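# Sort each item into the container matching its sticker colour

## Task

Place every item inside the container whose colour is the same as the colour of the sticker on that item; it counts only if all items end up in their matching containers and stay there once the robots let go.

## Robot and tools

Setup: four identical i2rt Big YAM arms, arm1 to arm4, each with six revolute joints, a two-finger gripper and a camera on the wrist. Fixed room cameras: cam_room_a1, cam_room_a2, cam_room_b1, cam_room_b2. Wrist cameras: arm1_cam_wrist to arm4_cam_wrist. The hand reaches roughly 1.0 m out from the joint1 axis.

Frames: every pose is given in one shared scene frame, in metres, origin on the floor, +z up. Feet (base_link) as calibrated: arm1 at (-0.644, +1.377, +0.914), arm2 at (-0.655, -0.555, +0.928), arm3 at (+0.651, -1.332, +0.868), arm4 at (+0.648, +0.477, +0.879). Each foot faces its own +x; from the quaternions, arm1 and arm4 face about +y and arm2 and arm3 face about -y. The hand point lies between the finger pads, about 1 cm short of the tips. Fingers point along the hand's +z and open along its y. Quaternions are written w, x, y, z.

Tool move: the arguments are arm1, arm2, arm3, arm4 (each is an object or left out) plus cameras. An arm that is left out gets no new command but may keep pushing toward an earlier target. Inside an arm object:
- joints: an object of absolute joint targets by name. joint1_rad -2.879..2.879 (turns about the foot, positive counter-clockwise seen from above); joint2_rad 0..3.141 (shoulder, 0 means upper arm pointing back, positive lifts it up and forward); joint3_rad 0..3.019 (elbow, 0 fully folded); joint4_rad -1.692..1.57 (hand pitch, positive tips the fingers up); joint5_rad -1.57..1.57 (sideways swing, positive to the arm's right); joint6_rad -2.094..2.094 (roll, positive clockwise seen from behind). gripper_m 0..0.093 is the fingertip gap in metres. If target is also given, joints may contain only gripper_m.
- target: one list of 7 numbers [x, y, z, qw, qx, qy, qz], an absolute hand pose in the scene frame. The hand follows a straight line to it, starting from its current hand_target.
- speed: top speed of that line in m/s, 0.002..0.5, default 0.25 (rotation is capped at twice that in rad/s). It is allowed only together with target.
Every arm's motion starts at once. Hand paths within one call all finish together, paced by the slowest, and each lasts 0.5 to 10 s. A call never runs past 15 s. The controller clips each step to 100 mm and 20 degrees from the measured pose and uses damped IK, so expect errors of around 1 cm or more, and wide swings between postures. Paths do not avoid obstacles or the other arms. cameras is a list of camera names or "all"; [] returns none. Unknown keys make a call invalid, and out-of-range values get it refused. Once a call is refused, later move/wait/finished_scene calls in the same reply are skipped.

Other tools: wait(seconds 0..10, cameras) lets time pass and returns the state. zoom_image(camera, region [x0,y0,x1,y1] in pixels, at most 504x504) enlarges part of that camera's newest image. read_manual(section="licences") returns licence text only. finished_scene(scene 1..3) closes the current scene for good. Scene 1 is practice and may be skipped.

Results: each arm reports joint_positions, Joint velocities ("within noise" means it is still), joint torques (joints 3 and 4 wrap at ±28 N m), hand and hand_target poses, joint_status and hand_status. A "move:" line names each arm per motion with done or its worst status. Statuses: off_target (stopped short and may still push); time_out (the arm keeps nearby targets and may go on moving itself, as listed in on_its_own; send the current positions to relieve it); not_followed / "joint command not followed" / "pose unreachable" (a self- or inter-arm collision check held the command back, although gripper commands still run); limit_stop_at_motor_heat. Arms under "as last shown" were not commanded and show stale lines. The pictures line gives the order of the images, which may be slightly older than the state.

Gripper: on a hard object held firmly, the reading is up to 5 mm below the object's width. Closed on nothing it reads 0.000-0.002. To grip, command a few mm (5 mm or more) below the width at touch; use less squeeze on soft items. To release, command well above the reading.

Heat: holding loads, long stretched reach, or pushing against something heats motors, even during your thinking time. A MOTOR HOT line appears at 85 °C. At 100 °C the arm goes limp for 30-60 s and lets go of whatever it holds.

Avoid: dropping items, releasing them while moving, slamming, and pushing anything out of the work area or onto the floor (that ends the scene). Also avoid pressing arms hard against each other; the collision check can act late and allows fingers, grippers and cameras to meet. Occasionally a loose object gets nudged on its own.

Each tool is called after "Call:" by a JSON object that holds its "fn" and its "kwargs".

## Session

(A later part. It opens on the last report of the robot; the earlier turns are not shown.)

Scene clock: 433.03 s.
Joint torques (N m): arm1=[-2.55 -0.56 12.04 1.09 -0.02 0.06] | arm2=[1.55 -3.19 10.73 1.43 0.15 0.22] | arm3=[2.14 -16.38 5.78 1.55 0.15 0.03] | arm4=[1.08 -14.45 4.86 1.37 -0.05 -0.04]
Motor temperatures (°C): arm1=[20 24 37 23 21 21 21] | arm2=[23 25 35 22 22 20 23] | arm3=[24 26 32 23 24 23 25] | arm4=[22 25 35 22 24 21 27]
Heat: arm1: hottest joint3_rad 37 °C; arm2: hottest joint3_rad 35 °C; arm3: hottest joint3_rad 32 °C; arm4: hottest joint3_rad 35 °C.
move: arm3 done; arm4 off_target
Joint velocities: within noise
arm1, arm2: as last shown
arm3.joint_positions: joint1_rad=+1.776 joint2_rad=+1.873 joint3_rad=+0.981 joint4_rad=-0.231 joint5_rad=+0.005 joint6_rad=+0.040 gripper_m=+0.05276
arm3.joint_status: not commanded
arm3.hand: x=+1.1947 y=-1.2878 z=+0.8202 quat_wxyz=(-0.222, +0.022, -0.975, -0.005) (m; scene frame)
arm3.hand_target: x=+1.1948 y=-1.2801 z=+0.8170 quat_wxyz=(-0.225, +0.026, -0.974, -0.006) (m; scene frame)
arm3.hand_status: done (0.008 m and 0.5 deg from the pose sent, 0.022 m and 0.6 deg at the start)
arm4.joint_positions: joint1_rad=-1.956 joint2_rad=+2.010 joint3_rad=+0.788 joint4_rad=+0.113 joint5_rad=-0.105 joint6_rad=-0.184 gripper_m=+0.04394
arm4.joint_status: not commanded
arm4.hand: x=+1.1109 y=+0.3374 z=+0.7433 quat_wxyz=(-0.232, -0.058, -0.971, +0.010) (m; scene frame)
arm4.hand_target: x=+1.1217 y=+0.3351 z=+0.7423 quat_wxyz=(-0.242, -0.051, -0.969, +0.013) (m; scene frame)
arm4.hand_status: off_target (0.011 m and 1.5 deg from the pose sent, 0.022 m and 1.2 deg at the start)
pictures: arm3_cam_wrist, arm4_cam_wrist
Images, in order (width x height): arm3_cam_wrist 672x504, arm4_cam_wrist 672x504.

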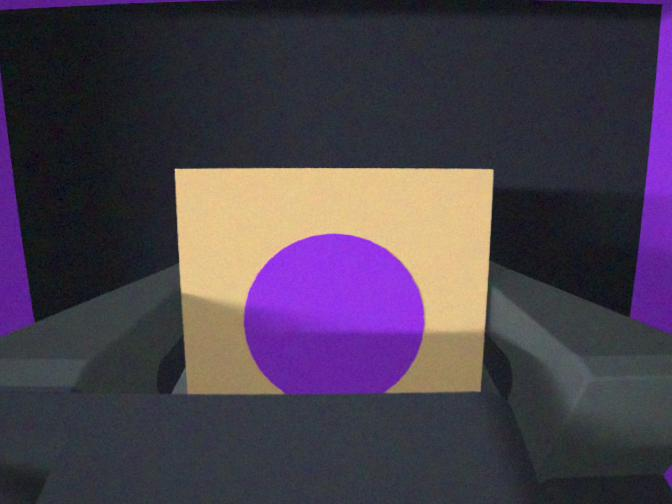

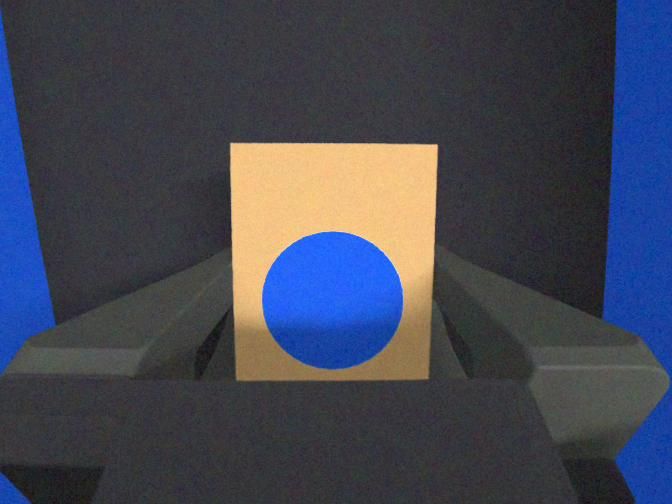

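Call:
{"fn": "move", "kwargs": {"arm4": {"target":[1.122,0.335,0.725,0.24159,0.05078,0.96897,-0.01266],"speed":0.06}, "arm3": {"target":[1.195,-1.280,0.800,0.22487,-0.02551,0.97404,0.00589],"speed":0.06}, "cameras": ["arm3_cam_wrist","arm4_cam_wrist"]}}

Scene clock: 436.67 s.
Joint torques (N m): arm1=[-2.32 0.26 11.9 1.17 -0.05 0.08] | arm2=[1.44 -3.19 10.73 1.42 0.15 0.22] | arm3=[2.14 -16.67 5.23 1.54 0.15 0.02] | arm4=[0.79 -12.75 4.48 1.2 -0.06 -0.09]
Motor temperatures (°C): arm1=[20 24 37 23 21 21 21] | arm2=[23 25 35 22 22 20 23] | arm3=[24 26 31 23 24 23 25] | arm4=[22 25 34 22 24 21 27]
Heat: arm1: hottest joint3_rad 37 °C; arm2: hottest joint3_rad 35 °C; arm3: hottest joint3_rad 31 °C; arm4: hottest joint3_rad 34 °C.
move: arm3 done; arm4 off_target
Joint velocities: within noise
arm1.joint_positions: joint1_rad=-2.232 joint2_rad=+0.792 joint3_rad=+0.793 joint4_rad=-1.101 joint5_rad=-0.006 joint6_rad=-0.007 gripper_m=+0.07493
arm1.joint_status: not commanded
arm1.hand: x=-0.3928 y=+1.2108 z=+1.1390 quat_wxyz=(-0.216, -0.280, -0.933, +0.067) (m; scene frame)
arm1.hand_target: x=-0.3918 y=+1.2080 z=+1.1400 quat_wxyz=(-0.216, -0.284, -0.932, +0.066) (m; scene frame)
arm1.hand_status: not commanded
arm2.joint_positions: joint1_rad=+0.943 joint2_rad=+0.790 joint3_rad=+0.808 joint4_rad=-1.092 joint5_rad=+0.002 joint6_rad=-0.010 gripper_m=+0.07991
arm2.joint_status: not commanded
arm2.hand: x=-0.3920 y=-0.7045 z=+1.1662 quat_wxyz=(-0.238, -0.241, -0.939, +0.062) (m; scene frame)
arm2.hand_target: x=-0.3928 y=-0.7012 z=+1.1583 quat_wxyz=(-0.226, -0.244, -0.941, +0.058) (m; scene frame)
arm2.hand_status: not commanded
arm3.joint_positions: joint1_rad=+1.776 joint2_rad=+1.911 joint3_rad=+0.981 joint4_rad=-0.189 joint5_rad=+0.005 joint6_rad=+0.041 gripper_m=+0.05276
arm3.joint_status: not commanded
arm3.hand: x=+1.1971 y=-1.2877 z=+0.8049 quat_wxyz=(-0.224, +0.022, -0.974, -0.005) (m; scene frame)
arm3.hand_target: x=+1.1948 y=-1.2802 z=+0.8001 quat_wxyz=(-0.225, +0.025, -0.974, -0.006) (m; scene frame)
arm3.hand_status: done (0.009 m and 0.4 deg from the pose sent, 0.022 m and 0.5 deg at the start)
arm4.joint_positions: joint1_rad=-1.956 joint2_rad=+2.040 joint3_rad=+0.798 joint4_rad=+0.163 joint5_rad=-0.105 joint6_rad=-0.184 gripper_m=+0.04394
arm4.joint_status: not commanded
arm4.hand: x=+1.1192 y=+0.3345 z=+0.7373 quat_wxyz=(-0.246, -0.057, -0.968, +0.014) (m; scene frame)
arm4.hand_target: x=+1.1217 y=+0.3351 z=+0.7254 quat_wxyz=(-0.242, -0.051, -0.969, +0.013) (m; scene frame)
arm4.hand_status: off_target (0.013 m and 0.9 deg from the pose sent, 0.022 m and 1.5 deg at the start)
pictures: arm3_cam_wrist, arm4_cam_wrist
Images, in order (width x height): arm3_cam_wrist 672x504, arm4_cam_wrist 672x504.

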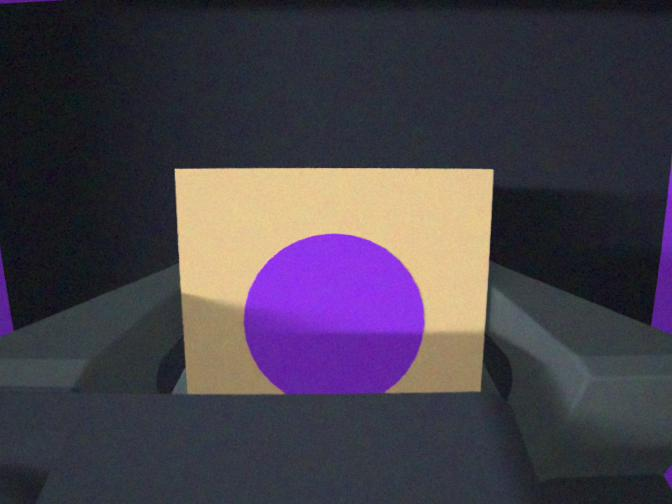

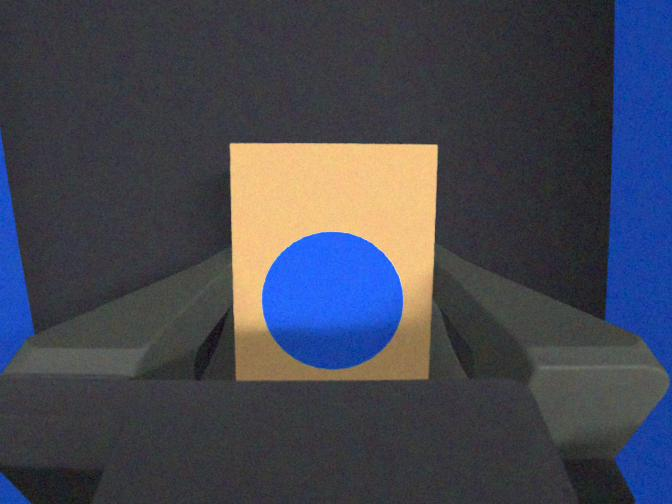

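Call:
{"fn": "move", "kwargs": {"arm4": {"joints":{"gripper_m":0.0468}}, "arm3": {"target":[1.195,-1.280,0.785,0.22487,-0.02551,0.97404,0.00589],"speed":0.06}, "cameras": ["arm3_cam_wrist","arm4_cam_wrist"]}}

Call:
{"fn": "move", "kwargs": {"arm3": {"target":[1.195,-1.280,0.775,0.22487,-0.02551,0.97404,0.00589],"speed":0.06}, "arm4": {"joints":{"gripper_m":0.075}}, "cameras": ["arm3_cam_wrist","arm4_cam_wrist"]}}

Scene clock: 442.13 s.
Joint torques (N m): arm1=[-2.96 -0.09 11.92 1.07 -0.04 0.07] | arm2=[1.61 -3.14 10.7 1.37 0.15 0.2] | arm3=[2.08 -16.97 5.26 1.57 0.15 0.03] | arm4=[1.38 -12.98 4.55 1.02 -0.06 -0.07]
Motor temperatures (°C): arm1=[20 24 37 23 21 21 21] | arm2=[23 25 35 22 22 20 23] | arm3=[24 26 31 23 24 23 25] | arm4=[22 25 34 22 24 21 27]
Heat: arm1: hottest joint3_rad 37 °C; arm2: hottest joint3_rad 35 °C; arm3: hottest joint3_rad 31 °C; arm4: hottest joint3_rad 34 °C.
move: arm3 done; arm4 done
Joint velocities: within noise
arm1, arm2: as last shown
arm3.joint_positions: joint1_rad=+1.777 joint2_rad=+1.946 joint3_rad=+0.976 joint4_rad=-0.152 joint5_rad=+0.005 joint6_rad=+0.041 gripper_m=+0.05276
arm3.joint_status: not commanded
arm3.hand: x=+1.1954 y=-1.2876 z=+0.7887 quat_wxyz=(-0.222, +0.022, -0.975, -0.005) (m; scene frame)
arm3.hand_target: x=+1.1948 y=-1.2800 z=+0.7850 quat_wxyz=(-0.225, +0.026, -0.974, -0.006) (m; scene frame)
arm3.hand_status: done (0.008 m and 0.5 deg from the pose sent, 0.021 m and 0.4 deg at the start)
arm4.joint_positions: joint1_rad=-1.956 joint2_rad=+2.044 joint3_rad=+0.798 joint4_rad=+0.164 joint5_rad=-0.106 joint6_rad=-0.185 gripper_m=+0.04671
arm4.joint_status: all done
arm4.hand: x=+1.1185 y=+0.3348 z=+0.7358 quat_wxyz=(-0.245, -0.057, -0.968, +0.014) (m; scene frame)
arm4.hand_target: x=+1.1215 y=+0.3352 z=+0.7252 quat_wxyz=(-0.242, -0.051, -0.969, +0.013) (m; scene frame)
arm4.hand_status: not commanded
pictures: arm3_cam_wrist, arm4_cam_wrist
Images, in order (width x height): arm3_cam_wrist 672x504, arm4_cam_wrist 672x504.

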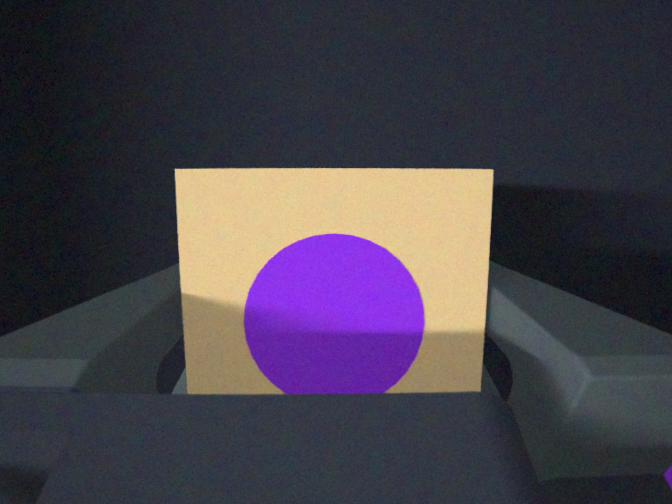

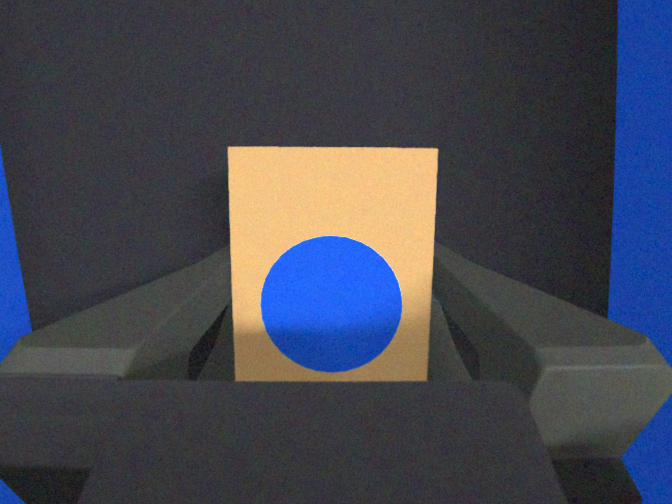

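Scene clock: 443.10 s.
Joint torques (N m): arm1=[-1.96 -0.38 11.99 1.07 0.01 0.07] | arm2=[1.55 -3.25 10.76 1.4 0.15 0.21] | arm3=[2.08 -16.79 5.07 1.54 0.15 0.02] | arm4=[0.67 -13.1 4.45 1.07 0.04 -0.05]
Motor temperatures (°C): arm1=[20 24 37 23 21 21 21] | arm2=[23 25 35 22 22 20 23] | arm3=[24 26 31 23 24 23 25] | arm4=[22 25 34 22 24 21 26]
Heat: arm1: hottest joint3_rad 37 °C; arm2: hottest joint3_rad 35 °C; arm3: hottest joint3_rad 31 °C; arm4: hottest joint3_rad 34 °C.
move: arm3 done; arm4 done
Joint velocities: within noise
arm1, arm2: as last shown
arm3.joint_positions: joint1_rad=+1.777 joint2_rad=+1.969 joint3_rad=+0.976 joint4_rad=-0.128 joint5_rad=+0.006 joint6_rad=+0.041 gripper_m=+0.05276
arm3.joint_status: not commanded
arm3.hand: x=+1.1959 y=-1.2878 z=+0.7794 quat_wxyz=(-0.223, +0.022, -0.974, -0.005) (m; scene frame)
arm3.hand_target: x=+1.1948 y=-1.2802 z=+0.7750 quat_wxyz=(-0.225, +0.025, -0.974, -0.006) (m; scene frame)
arm3.hand_status: done (0.009 m and 0.4 deg from the pose sent, 0.016 m and 0.5 deg at the start)
arm4.joint_positions: joint1_rad=-1.956 joint2_rad=+2.044 joint3_rad=+0.800 joint4_rad=+0.164 joint5_rad=-0.108 joint6_rad=-0.185 gripper_m=+0.07489
arm4.joint_status: all done
arm4.hand: x=+1.1198 y=+0.3349 z=+0.7363 quat_wxyz=(-0.246, -0.056, -0.968, +0.013) (m; scene frame)
arm4.hand_target: x=+1.1216 y=+0.3351 z=+0.7253 quat_wxyz=(-0.242, -0.051, -0.969, +0.013) (m; scene frame)
arm4.hand_status: not commanded
pictures: arm3_cam_wrist, arm4_cam_wrist
Images, in order (width x height): arm3_cam_wrist 672x504, arm4_cam_wrist 672x504.

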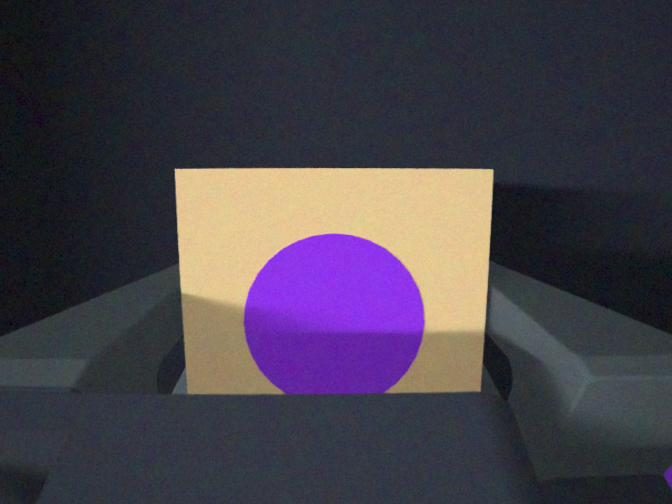

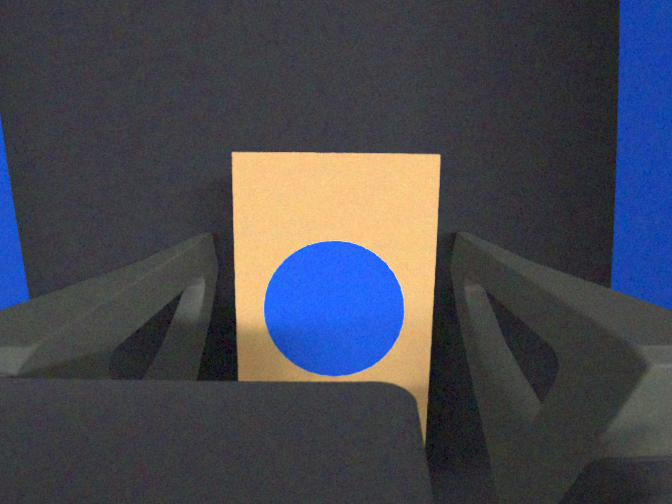

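Call:
{"fn": "move", "kwargs": {"arm3": {"target":[1.195,-1.280,0.757,0.22487,-0.02551,0.97404,0.00589],"speed":0.06}, "arm4": {"target":[1.119,0.335,0.82,0.24159,0.05078,0.96897,-0.01266],"speed":0.15}, "cameras": ["arm3_cam_wrist","arm4_cam_wrist"]}}

Scene clock: 447.17 s.
Joint torques (N m): arm1=[-2.14 0.15 11.89 0.94 -0.02 0.08] | arm2=[1.67 -3.14 10.71 1.4 0.15 0.21] | arm3=[2.14 -16.91 4.9 1.54 0.14 0.03] | arm4=[1.08 -15.09 4.98 0.46 -0.05 -0.04]
Motor temperatures (°C): arm1=[20 24 37 23 21 21 21] | arm2=[23 25 35 22 22 20 23] | arm3=[24 26 30 23 24 23 25] | arm4=[22 25 33 22 24 21 26]
Heat: arm1: hottest joint3_rad 37 °C; arm2: hottest joint3_rad 35 °C; arm3: hottest joint3_rad 30 °C; arm4: hottest joint3_rad 33 °C.
move: arm3 done; arm4 done
Joint velocities: within noise
arm1: as last shown
arm2.joint_positions: joint1_rad=+0.944 joint2_rad=+0.790 joint3_rad=+0.808 joint4_rad=-1.092 joint5_rad=+0.002 joint6_rad=-0.010 gripper_m=+0.07991
arm2.joint_status: not commanded
arm2.hand: x=-0.3919 y=-0.7044 z=+1.1662 quat_wxyz=(-0.238, -0.241, -0.939, +0.062) (m; scene frame)
arm2.hand_target: x=-0.3928 y=-0.7011 z=+1.1583 quat_wxyz=(-0.226, -0.244, -0.941, +0.058) (m; scene frame)
arm2.hand_status: not commanded
arm3.joint_positions: joint1_rad=+1.778 joint2_rad=+2.012 joint3_rad=+0.976 joint4_rad=-0.085 joint5_rad=+0.006 joint6_rad=+0.042 gripper_m=+0.05276
arm3.joint_status: not commanded
arm3.hand: x=+1.1954 y=-1.2877 z=+0.7613 quat_wxyz=(-0.223, +0.022, -0.975, -0.005) (m; scene frame)
arm3.hand_target: x=+1.1948 y=-1.2800 z=+0.7571 quat_wxyz=(-0.225, +0.026, -0.974, -0.006) (m; scene frame)
arm3.hand_status: done (0.009 m and 0.4 deg from the pose sent, 0.024 m and 0.4 deg at the start)
arm4.joint_positions: joint1_rad=-1.956 joint2_rad=+1.805 joint3_rad=+0.794 joint4_rad=-0.068 joint5_rad=-0.108 joint6_rad=-0.186 gripper_m=+0.07489
arm4.joint_status: not commanded
arm4.hand: x=+1.1211 y=+0.3349 z=+0.8206 quat_wxyz=(-0.246, -0.055, -0.968, +0.013) (m; scene frame)
arm4.hand_target: x=+1.1191 y=+0.3349 z=+0.8201 quat_wxyz=(-0.242, -0.051, -0.969, +0.013) (m; scene frame)
arm4.hand_status: done (0.002 m and 0.7 deg from the pose sent, 0.084 m and 0.8 deg at the start)
pictures: arm3_cam_wrist, arm4_cam_wrist
Images, in order (width x height): arm3_cam_wrist 672x504, arm4_cam_wrist 672x504.

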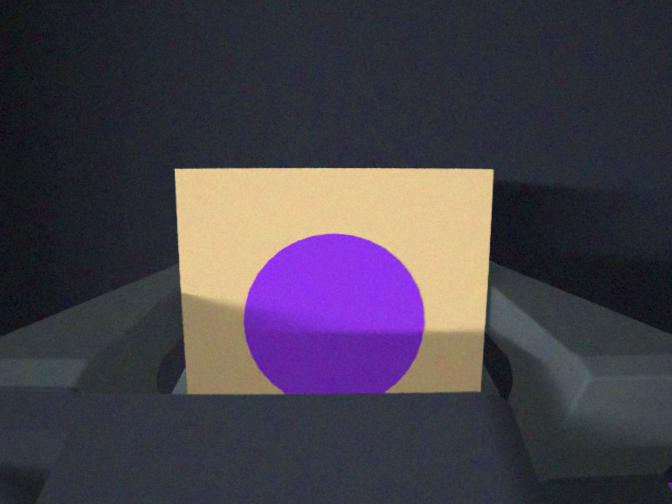

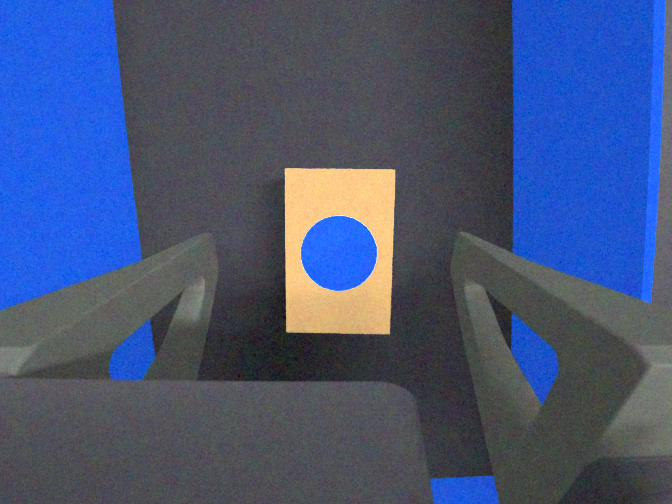

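Call:
{"fn": "move", "kwargs": {"arm3": {"target":[1.195,-1.280,0.735,0.22487,-0.02551,0.97404,0.00589],"speed":0.06}, "arm4": {"target":[1.119,0.335,1.05,0.24159,0.05078,0.96897,-0.01266],"speed":0.25}, "cameras": ["arm3_cam_wrist","arm4_cam_wrist"]}}

Scene clock: 452.23 s.
Joint torques (N m): arm1=[-2.73 -0.09 12.11 1.09 -0.04 0.06] | arm2=[1.55 -3.19 10.74 1.4 0.14 0.21] | arm3=[2.08 -16.21 4.98 1.39 0.15 0.01] | arm4=[0.21 -12.57 10.95 0.34 -0.1 -0.08]
Motor temperatures (°C): arm1=[20 24 37 23 21 21 21] | arm2=[23 25 35 22 22 20 23] | arm3=[24 26 30 23 24 23 25] | arm4=[22 25 33 22 24 21 26]
Heat: arm1: hottest joint3_rad 37 °C; arm2: hottest joint3_rad 35 °C; arm3: hottest joint3_rad 30 °C; arm4: hottest joint3_rad 33 °C.
move: arm3 off_target; arm4 off_target
Joint velocities: within noise
arm1, arm2: as last shown
arm3.joint_positions: joint1_rad=+1.778 joint2_rad=+2.056 joint3_rad=+0.976 joint4_rad=-0.032 joint5_rad=+0.006 joint6_rad=+0.043 gripper_m=+0.05276
arm3.joint_status: not commanded
arm3.hand: x=+1.1965 y=-1.2877 z=+0.7439 quat_wxyz=(-0.228, +0.022, -0.974, -0.005) (m; scene frame)
arm3.hand_target: x=+1.1946 y=-1.2802 z=+0.7351 quat_wxyz=(-0.225, +0.026, -0.974, -0.006) (m; scene frame)
arm3.hand_status: off_target (0.012 m and 0.5 deg from the pose sent, 0.027 m and 0.4 deg at the start)
arm4.joint_positions: joint1_rad=-1.956 joint2_rad=+1.378 joint3_rad=+1.008 joint4_rad=-0.743 joint5_rad=-0.108 joint6_rad=-0.188 gripper_m=+0.07489
arm4.joint_status: not commanded
arm4.hand: x=+1.1089 y=+0.3401 z=+1.0346 quat_wxyz=(-0.230, -0.056, -0.972, +0.009) (m; scene frame)
arm4.hand_target: x=+1.1185 y=+0.3351 z=+1.0500 quat_wxyz=(-0.242, -0.051, -0.969, +0.013) (m; scene frame)
arm4.hand_status: off_target (0.019 m and 1.5 deg from the pose sent, 0.229 m and 0.7 deg at the start)
pictures: arm3_cam_wrist, arm4_cam_wrist
Images, in order (width x height): arm3_cam_wrist 672x504, arm4_cam_wrist 672x504.

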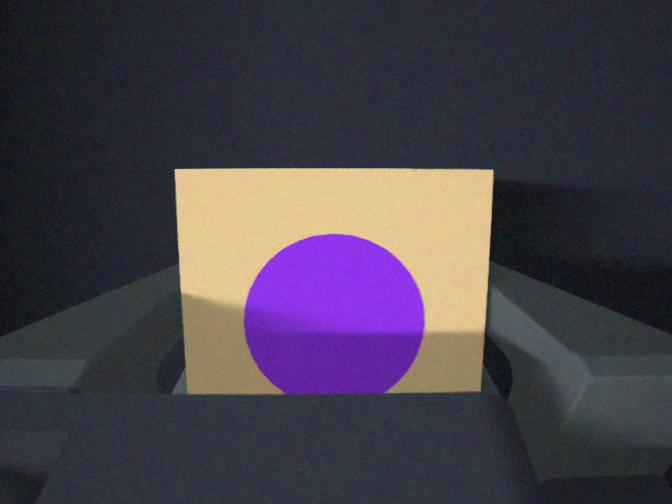

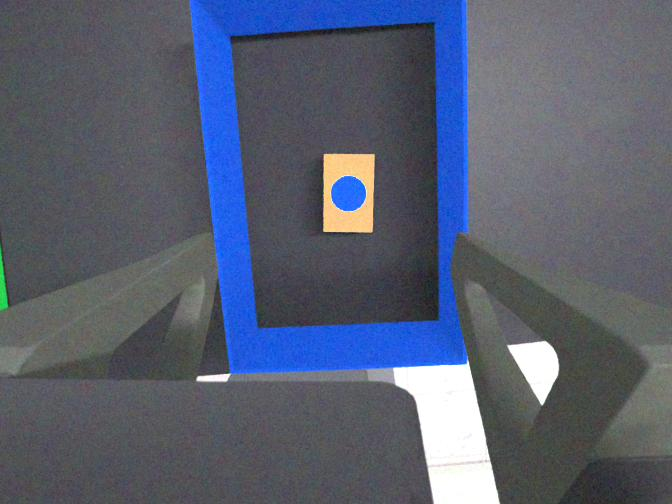

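Call:
{"fn": "move", "kwargs": {"arm3": {"target":[1.195,-1.280,0.726,0.22487,-0.02551,0.97404,0.00589],"speed":0.06}, "cameras": ["arm3_cam_wrist"]}}

Call:
{"fn": "move", "kwargs": {"arm3": {"joints":{"gripper_m":0.0555}}, "cameras": ["arm3_cam_wrist"]}}

Scene clock: 456.47 s.
Joint torques (N m): arm1=[-2.32 0.38 12.01 1.21 -0.06 0.09] | arm2=[1.55 -3.19 10.73 1.39 0.15 0.2] | arm3=[2.14 -15.09 5.09 1.25 0.17 0] | arm4=[0.09 -12.34 10.89 0.38 -0.1 -0.08]
Motor temperatures (°C): arm1=[20 24 37 23 21 21 21] | arm2=[23 25 35 22 22 20 23] | arm3=[24 26 30 23 24 23 25] | arm4=[22 25 33 22 24 21 26]
Heat: arm1: hottest joint3_rad 37 °C; arm2: hottest joint3_rad 35 °C; arm3: hottest joint3_rad 30 °C; arm4: hottest joint3_rad 33 °C.
move: arm3 off_target
Joint velocities: within noise
arm1, arm2, arm4: as last shown
arm3.joint_positions: joint1_rad=+1.778 joint2_rad=+2.063 joint3_rad=+0.976 joint4_rad=-0.007 joint5_rad=+0.006 joint6_rad=+0.045 gripper_m=+0.05276
arm3.joint_status: not commanded
arm3.hand: x=+1.2001 y=-1.2874 z=+0.7430 quat_wxyz=(-0.236, +0.021, -0.972, -0.006) (m; scene frame)
arm3.hand_target: x=+1.1943 y=-1.2803 z=+0.7265 quat_wxyz=(-0.225, +0.026, -0.974, -0.006) (m; scene frame)
arm3.hand_status: off_target (0.019 m and 1.4 deg from the pose sent, 0.020 m and 0.5 deg at the start)
pictures: arm3_cam_wrist
Images, in order (width x height): arm3_cam_wrist 672x504.

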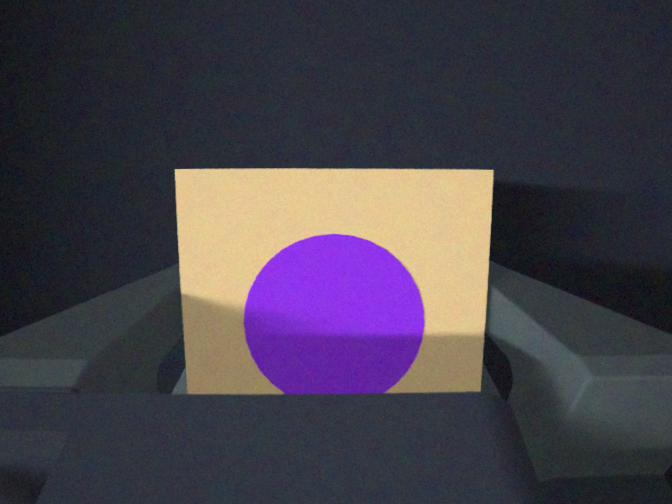

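Scene clock: 456.80 s.
Joint torques (N m): arm1=[-2.14 0.26 11.97 1.1 -0.08 0.06] | arm2=[1.49 -3.14 10.7 1.42 0.15 0.21] | arm3=[2.26 -14.97 5.09 1.22 0.13 0] | arm4=[0.32 -12.16 10.97 0.39 -0.07 -0.07]
Motor temperatures (°C): arm1=[20 24 37 23 21 21 21] | arm2=[23 25 35 22 22 20 23] | arm3=[24 26 30 23 24 23 25] | arm4=[22 25 33 22 24 21 26]
Heat: arm1: hottest joint3_rad 37 °C; arm2: hottest joint3_rad 35 °C; arm3: hottest joint3_rad 30 °C; arm4: hottest joint3_rad 33 °C.
move: arm3 done
Joint velocities: within noise
arm1, arm2, arm4: as last shown
arm3.joint_positions: joint1_rad=+1.778 joint2_rad=+2.063 joint3_rad=+0.976 joint4_rad=-0.007 joint5_rad=+0.007 joint6_rad=+0.045 gripper_m=+0.05545
arm3.joint_status: all done
arm3.hand: x=+1.2001 y=-1.2876 z=+0.7428 quat_wxyz=(-0.236, +0.021, -0.972, -0.005) (m; scene frame)
arm3.hand_target: x=+1.1944 y=-1.2803 z=+0.7266 quat_wxyz=(-0.225, +0.026, -0.974, -0.006) (m; scene frame)
arm3.hand_status: not commanded
pictures: arm3_cam_wrist
Images, in order (width x height): arm3_cam_wrist 672x504.

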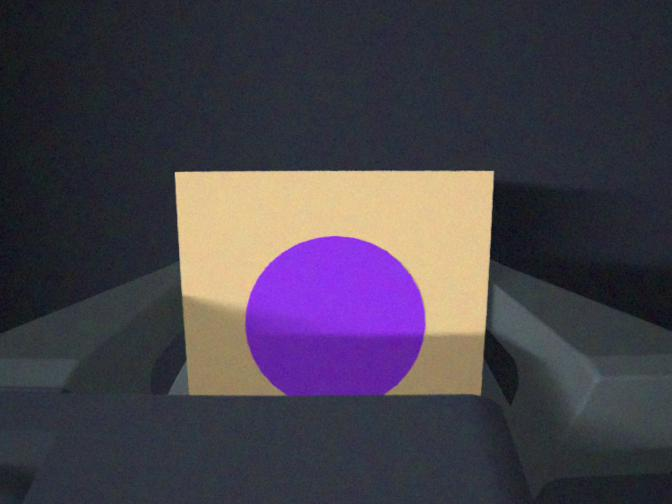

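Call:
{"fn": "move", "kwargs": {"arm3": {"joints":{"gripper_m":0.080}}, "cameras": ["arm3_cam_wrist"]}}

Call:
{"fn": "move", "kwargs": {"arm3": {"target":[1.192,-1.287,1.0,0.22487,-0.02551,0.97404,0.00589],"speed":0.2}, "cameras": ["arm3_cam_wrist"]}}

Scene clock: 461.87 s.
Joint torques (N m): arm1=[-2.14 0.32 11.93 0.98 -0.06 0.06] | arm2=[1.55 -3.08 10.76 1.39 0.14 0.2] | arm3=[2.14 -15.09 5.11 1.16 0.05 -0.03] | arm4=[0.26 -11.99 10.86 0.43 -0.09 -0.08]
Motor temperatures (°C): arm1=[20 24 37 23 21 21 21] | arm2=[23 25 35 22 22 20 23] | arm3=[24 26 30 23 24 23 25] | arm4=[22 25 34 22 24 21 26]
Heat: arm1: hottest joint3_rad 37 °C; arm2: hottest joint3_rad 35 °C; arm3: hottest joint3_rad 30 °C; arm4: hottest joint3_rad 34 °C.
move: arm3 done
Joint velocities: within noise
arm1, arm2, arm4: as last shown
arm3.joint_positions: joint1_rad=+1.778 joint2_rad=+2.063 joint3_rad=+0.976 joint4_rad=-0.005 joint5_rad=+0.009 joint6_rad=+0.047 gripper_m=+0.07992
arm3.joint_status: all done
arm3.hand: x=+1.2006 y=-1.2878 z=+0.7431 quat_wxyz=(-0.237, +0.020, -0.971, -0.005) (m; scene frame)
arm3.hand_target: x=+1.1944 y=-1.2803 z=+0.7266 quat_wxyz=(-0.225, +0.025, -0.974, -0.006) (m; scene frame)
arm3.hand_status: not commanded
pictures: arm3_cam_wrist
Images, in order (width x height): arm3_cam_wrist 672x504.

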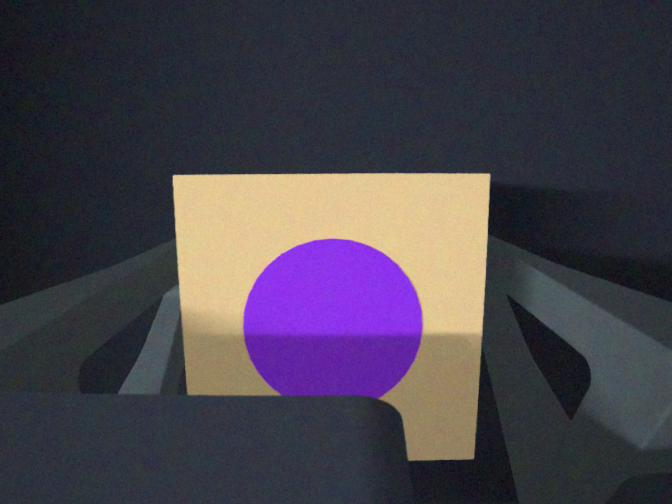

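Scene clock: 463.90 s.
Joint torques (N m): arm1=[-2.14 -0.26 11.9 1.13 -0.01 0.09] | arm2=[1.49 -3.02 10.73 1.4 0.15 0.21] | arm3=[0.67 -14.92 11.63 0.51 -0.06 -0.12] | arm4=[0.79 -12.22 11.02 0.36 -0.06 -0.07]
Motor temperatures (°C): arm1=[20 24 37 23 21 21 21] | arm2=[23 25 35 22 22 20 23] | arm3=[24 26 30 23 24 23 25] | arm4=[22 25 34 22 24 21 26]
Heat: arm1: hottest joint3_rad 37 °C; arm2: hottest joint3_rad 35 °C; arm3: hottest joint3_rad 30 °C; arm4: hottest joint3_rad 34 °C.
move: arm3 off_target
Joint velocities: within noise
arm1.joint_positions: joint1_rad=-2.232 joint2_rad=+0.792 joint3_rad=+0.793 joint4_rad=-1.101 joint5_rad=-0.006 joint6_rad=-0.007 gripper_m=+0.07493
arm1.joint_status: not commanded
arm1.hand: x=-0.3928 y=+1.2108 z=+1.1390 quat_wxyz=(-0.216, -0.280, -0.933, +0.067) (m; scene frame)
arm1.hand_target: x=-0.3918 y=+1.2080 z=+1.1400 quat_wxyz=(-0.216, -0.284, -0.932, +0.066) (m; scene frame)
arm1.hand_status: not commanded
arm2, arm4: as last shown
arm3.joint_positions: joint1_rad=+1.778 joint2_rad=+1.559 joint3_rad=+1.098 joint4_rad=-0.689 joint5_rad=+0.002 joint6_rad=+0.038 gripper_m=+0.07993
arm3.joint_status: not commanded
arm3.hand: x=+1.1770 y=-1.2854 z=+0.9834 quat_wxyz=(-0.209, +0.025, -0.978, -0.005) (m; scene frame)
arm3.hand_target: x=+1.1912 y=-1.2872 z=+1.0001 quat_wxyz=(-0.225, +0.026, -0.974, -0.006) (m; scene frame)
arm3.hand_status: off_target (0.022 m and 1.8 deg from the pose sent, 0.257 m and 1.6 deg at the start)
pictures: arm3_cam_wrist
Images, in order (width x height): arm3_cam_wrist 672x504.

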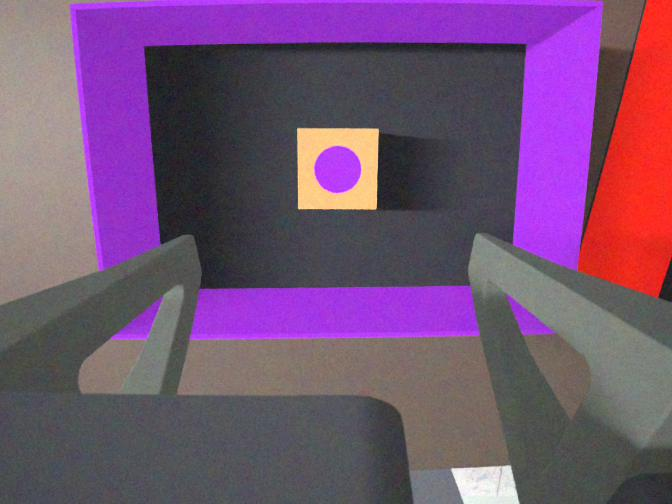

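Both packed.

Call:
{"fn": "finished_scene", "kwargs": {"scene": 2}}

The scene is finished: the task was done.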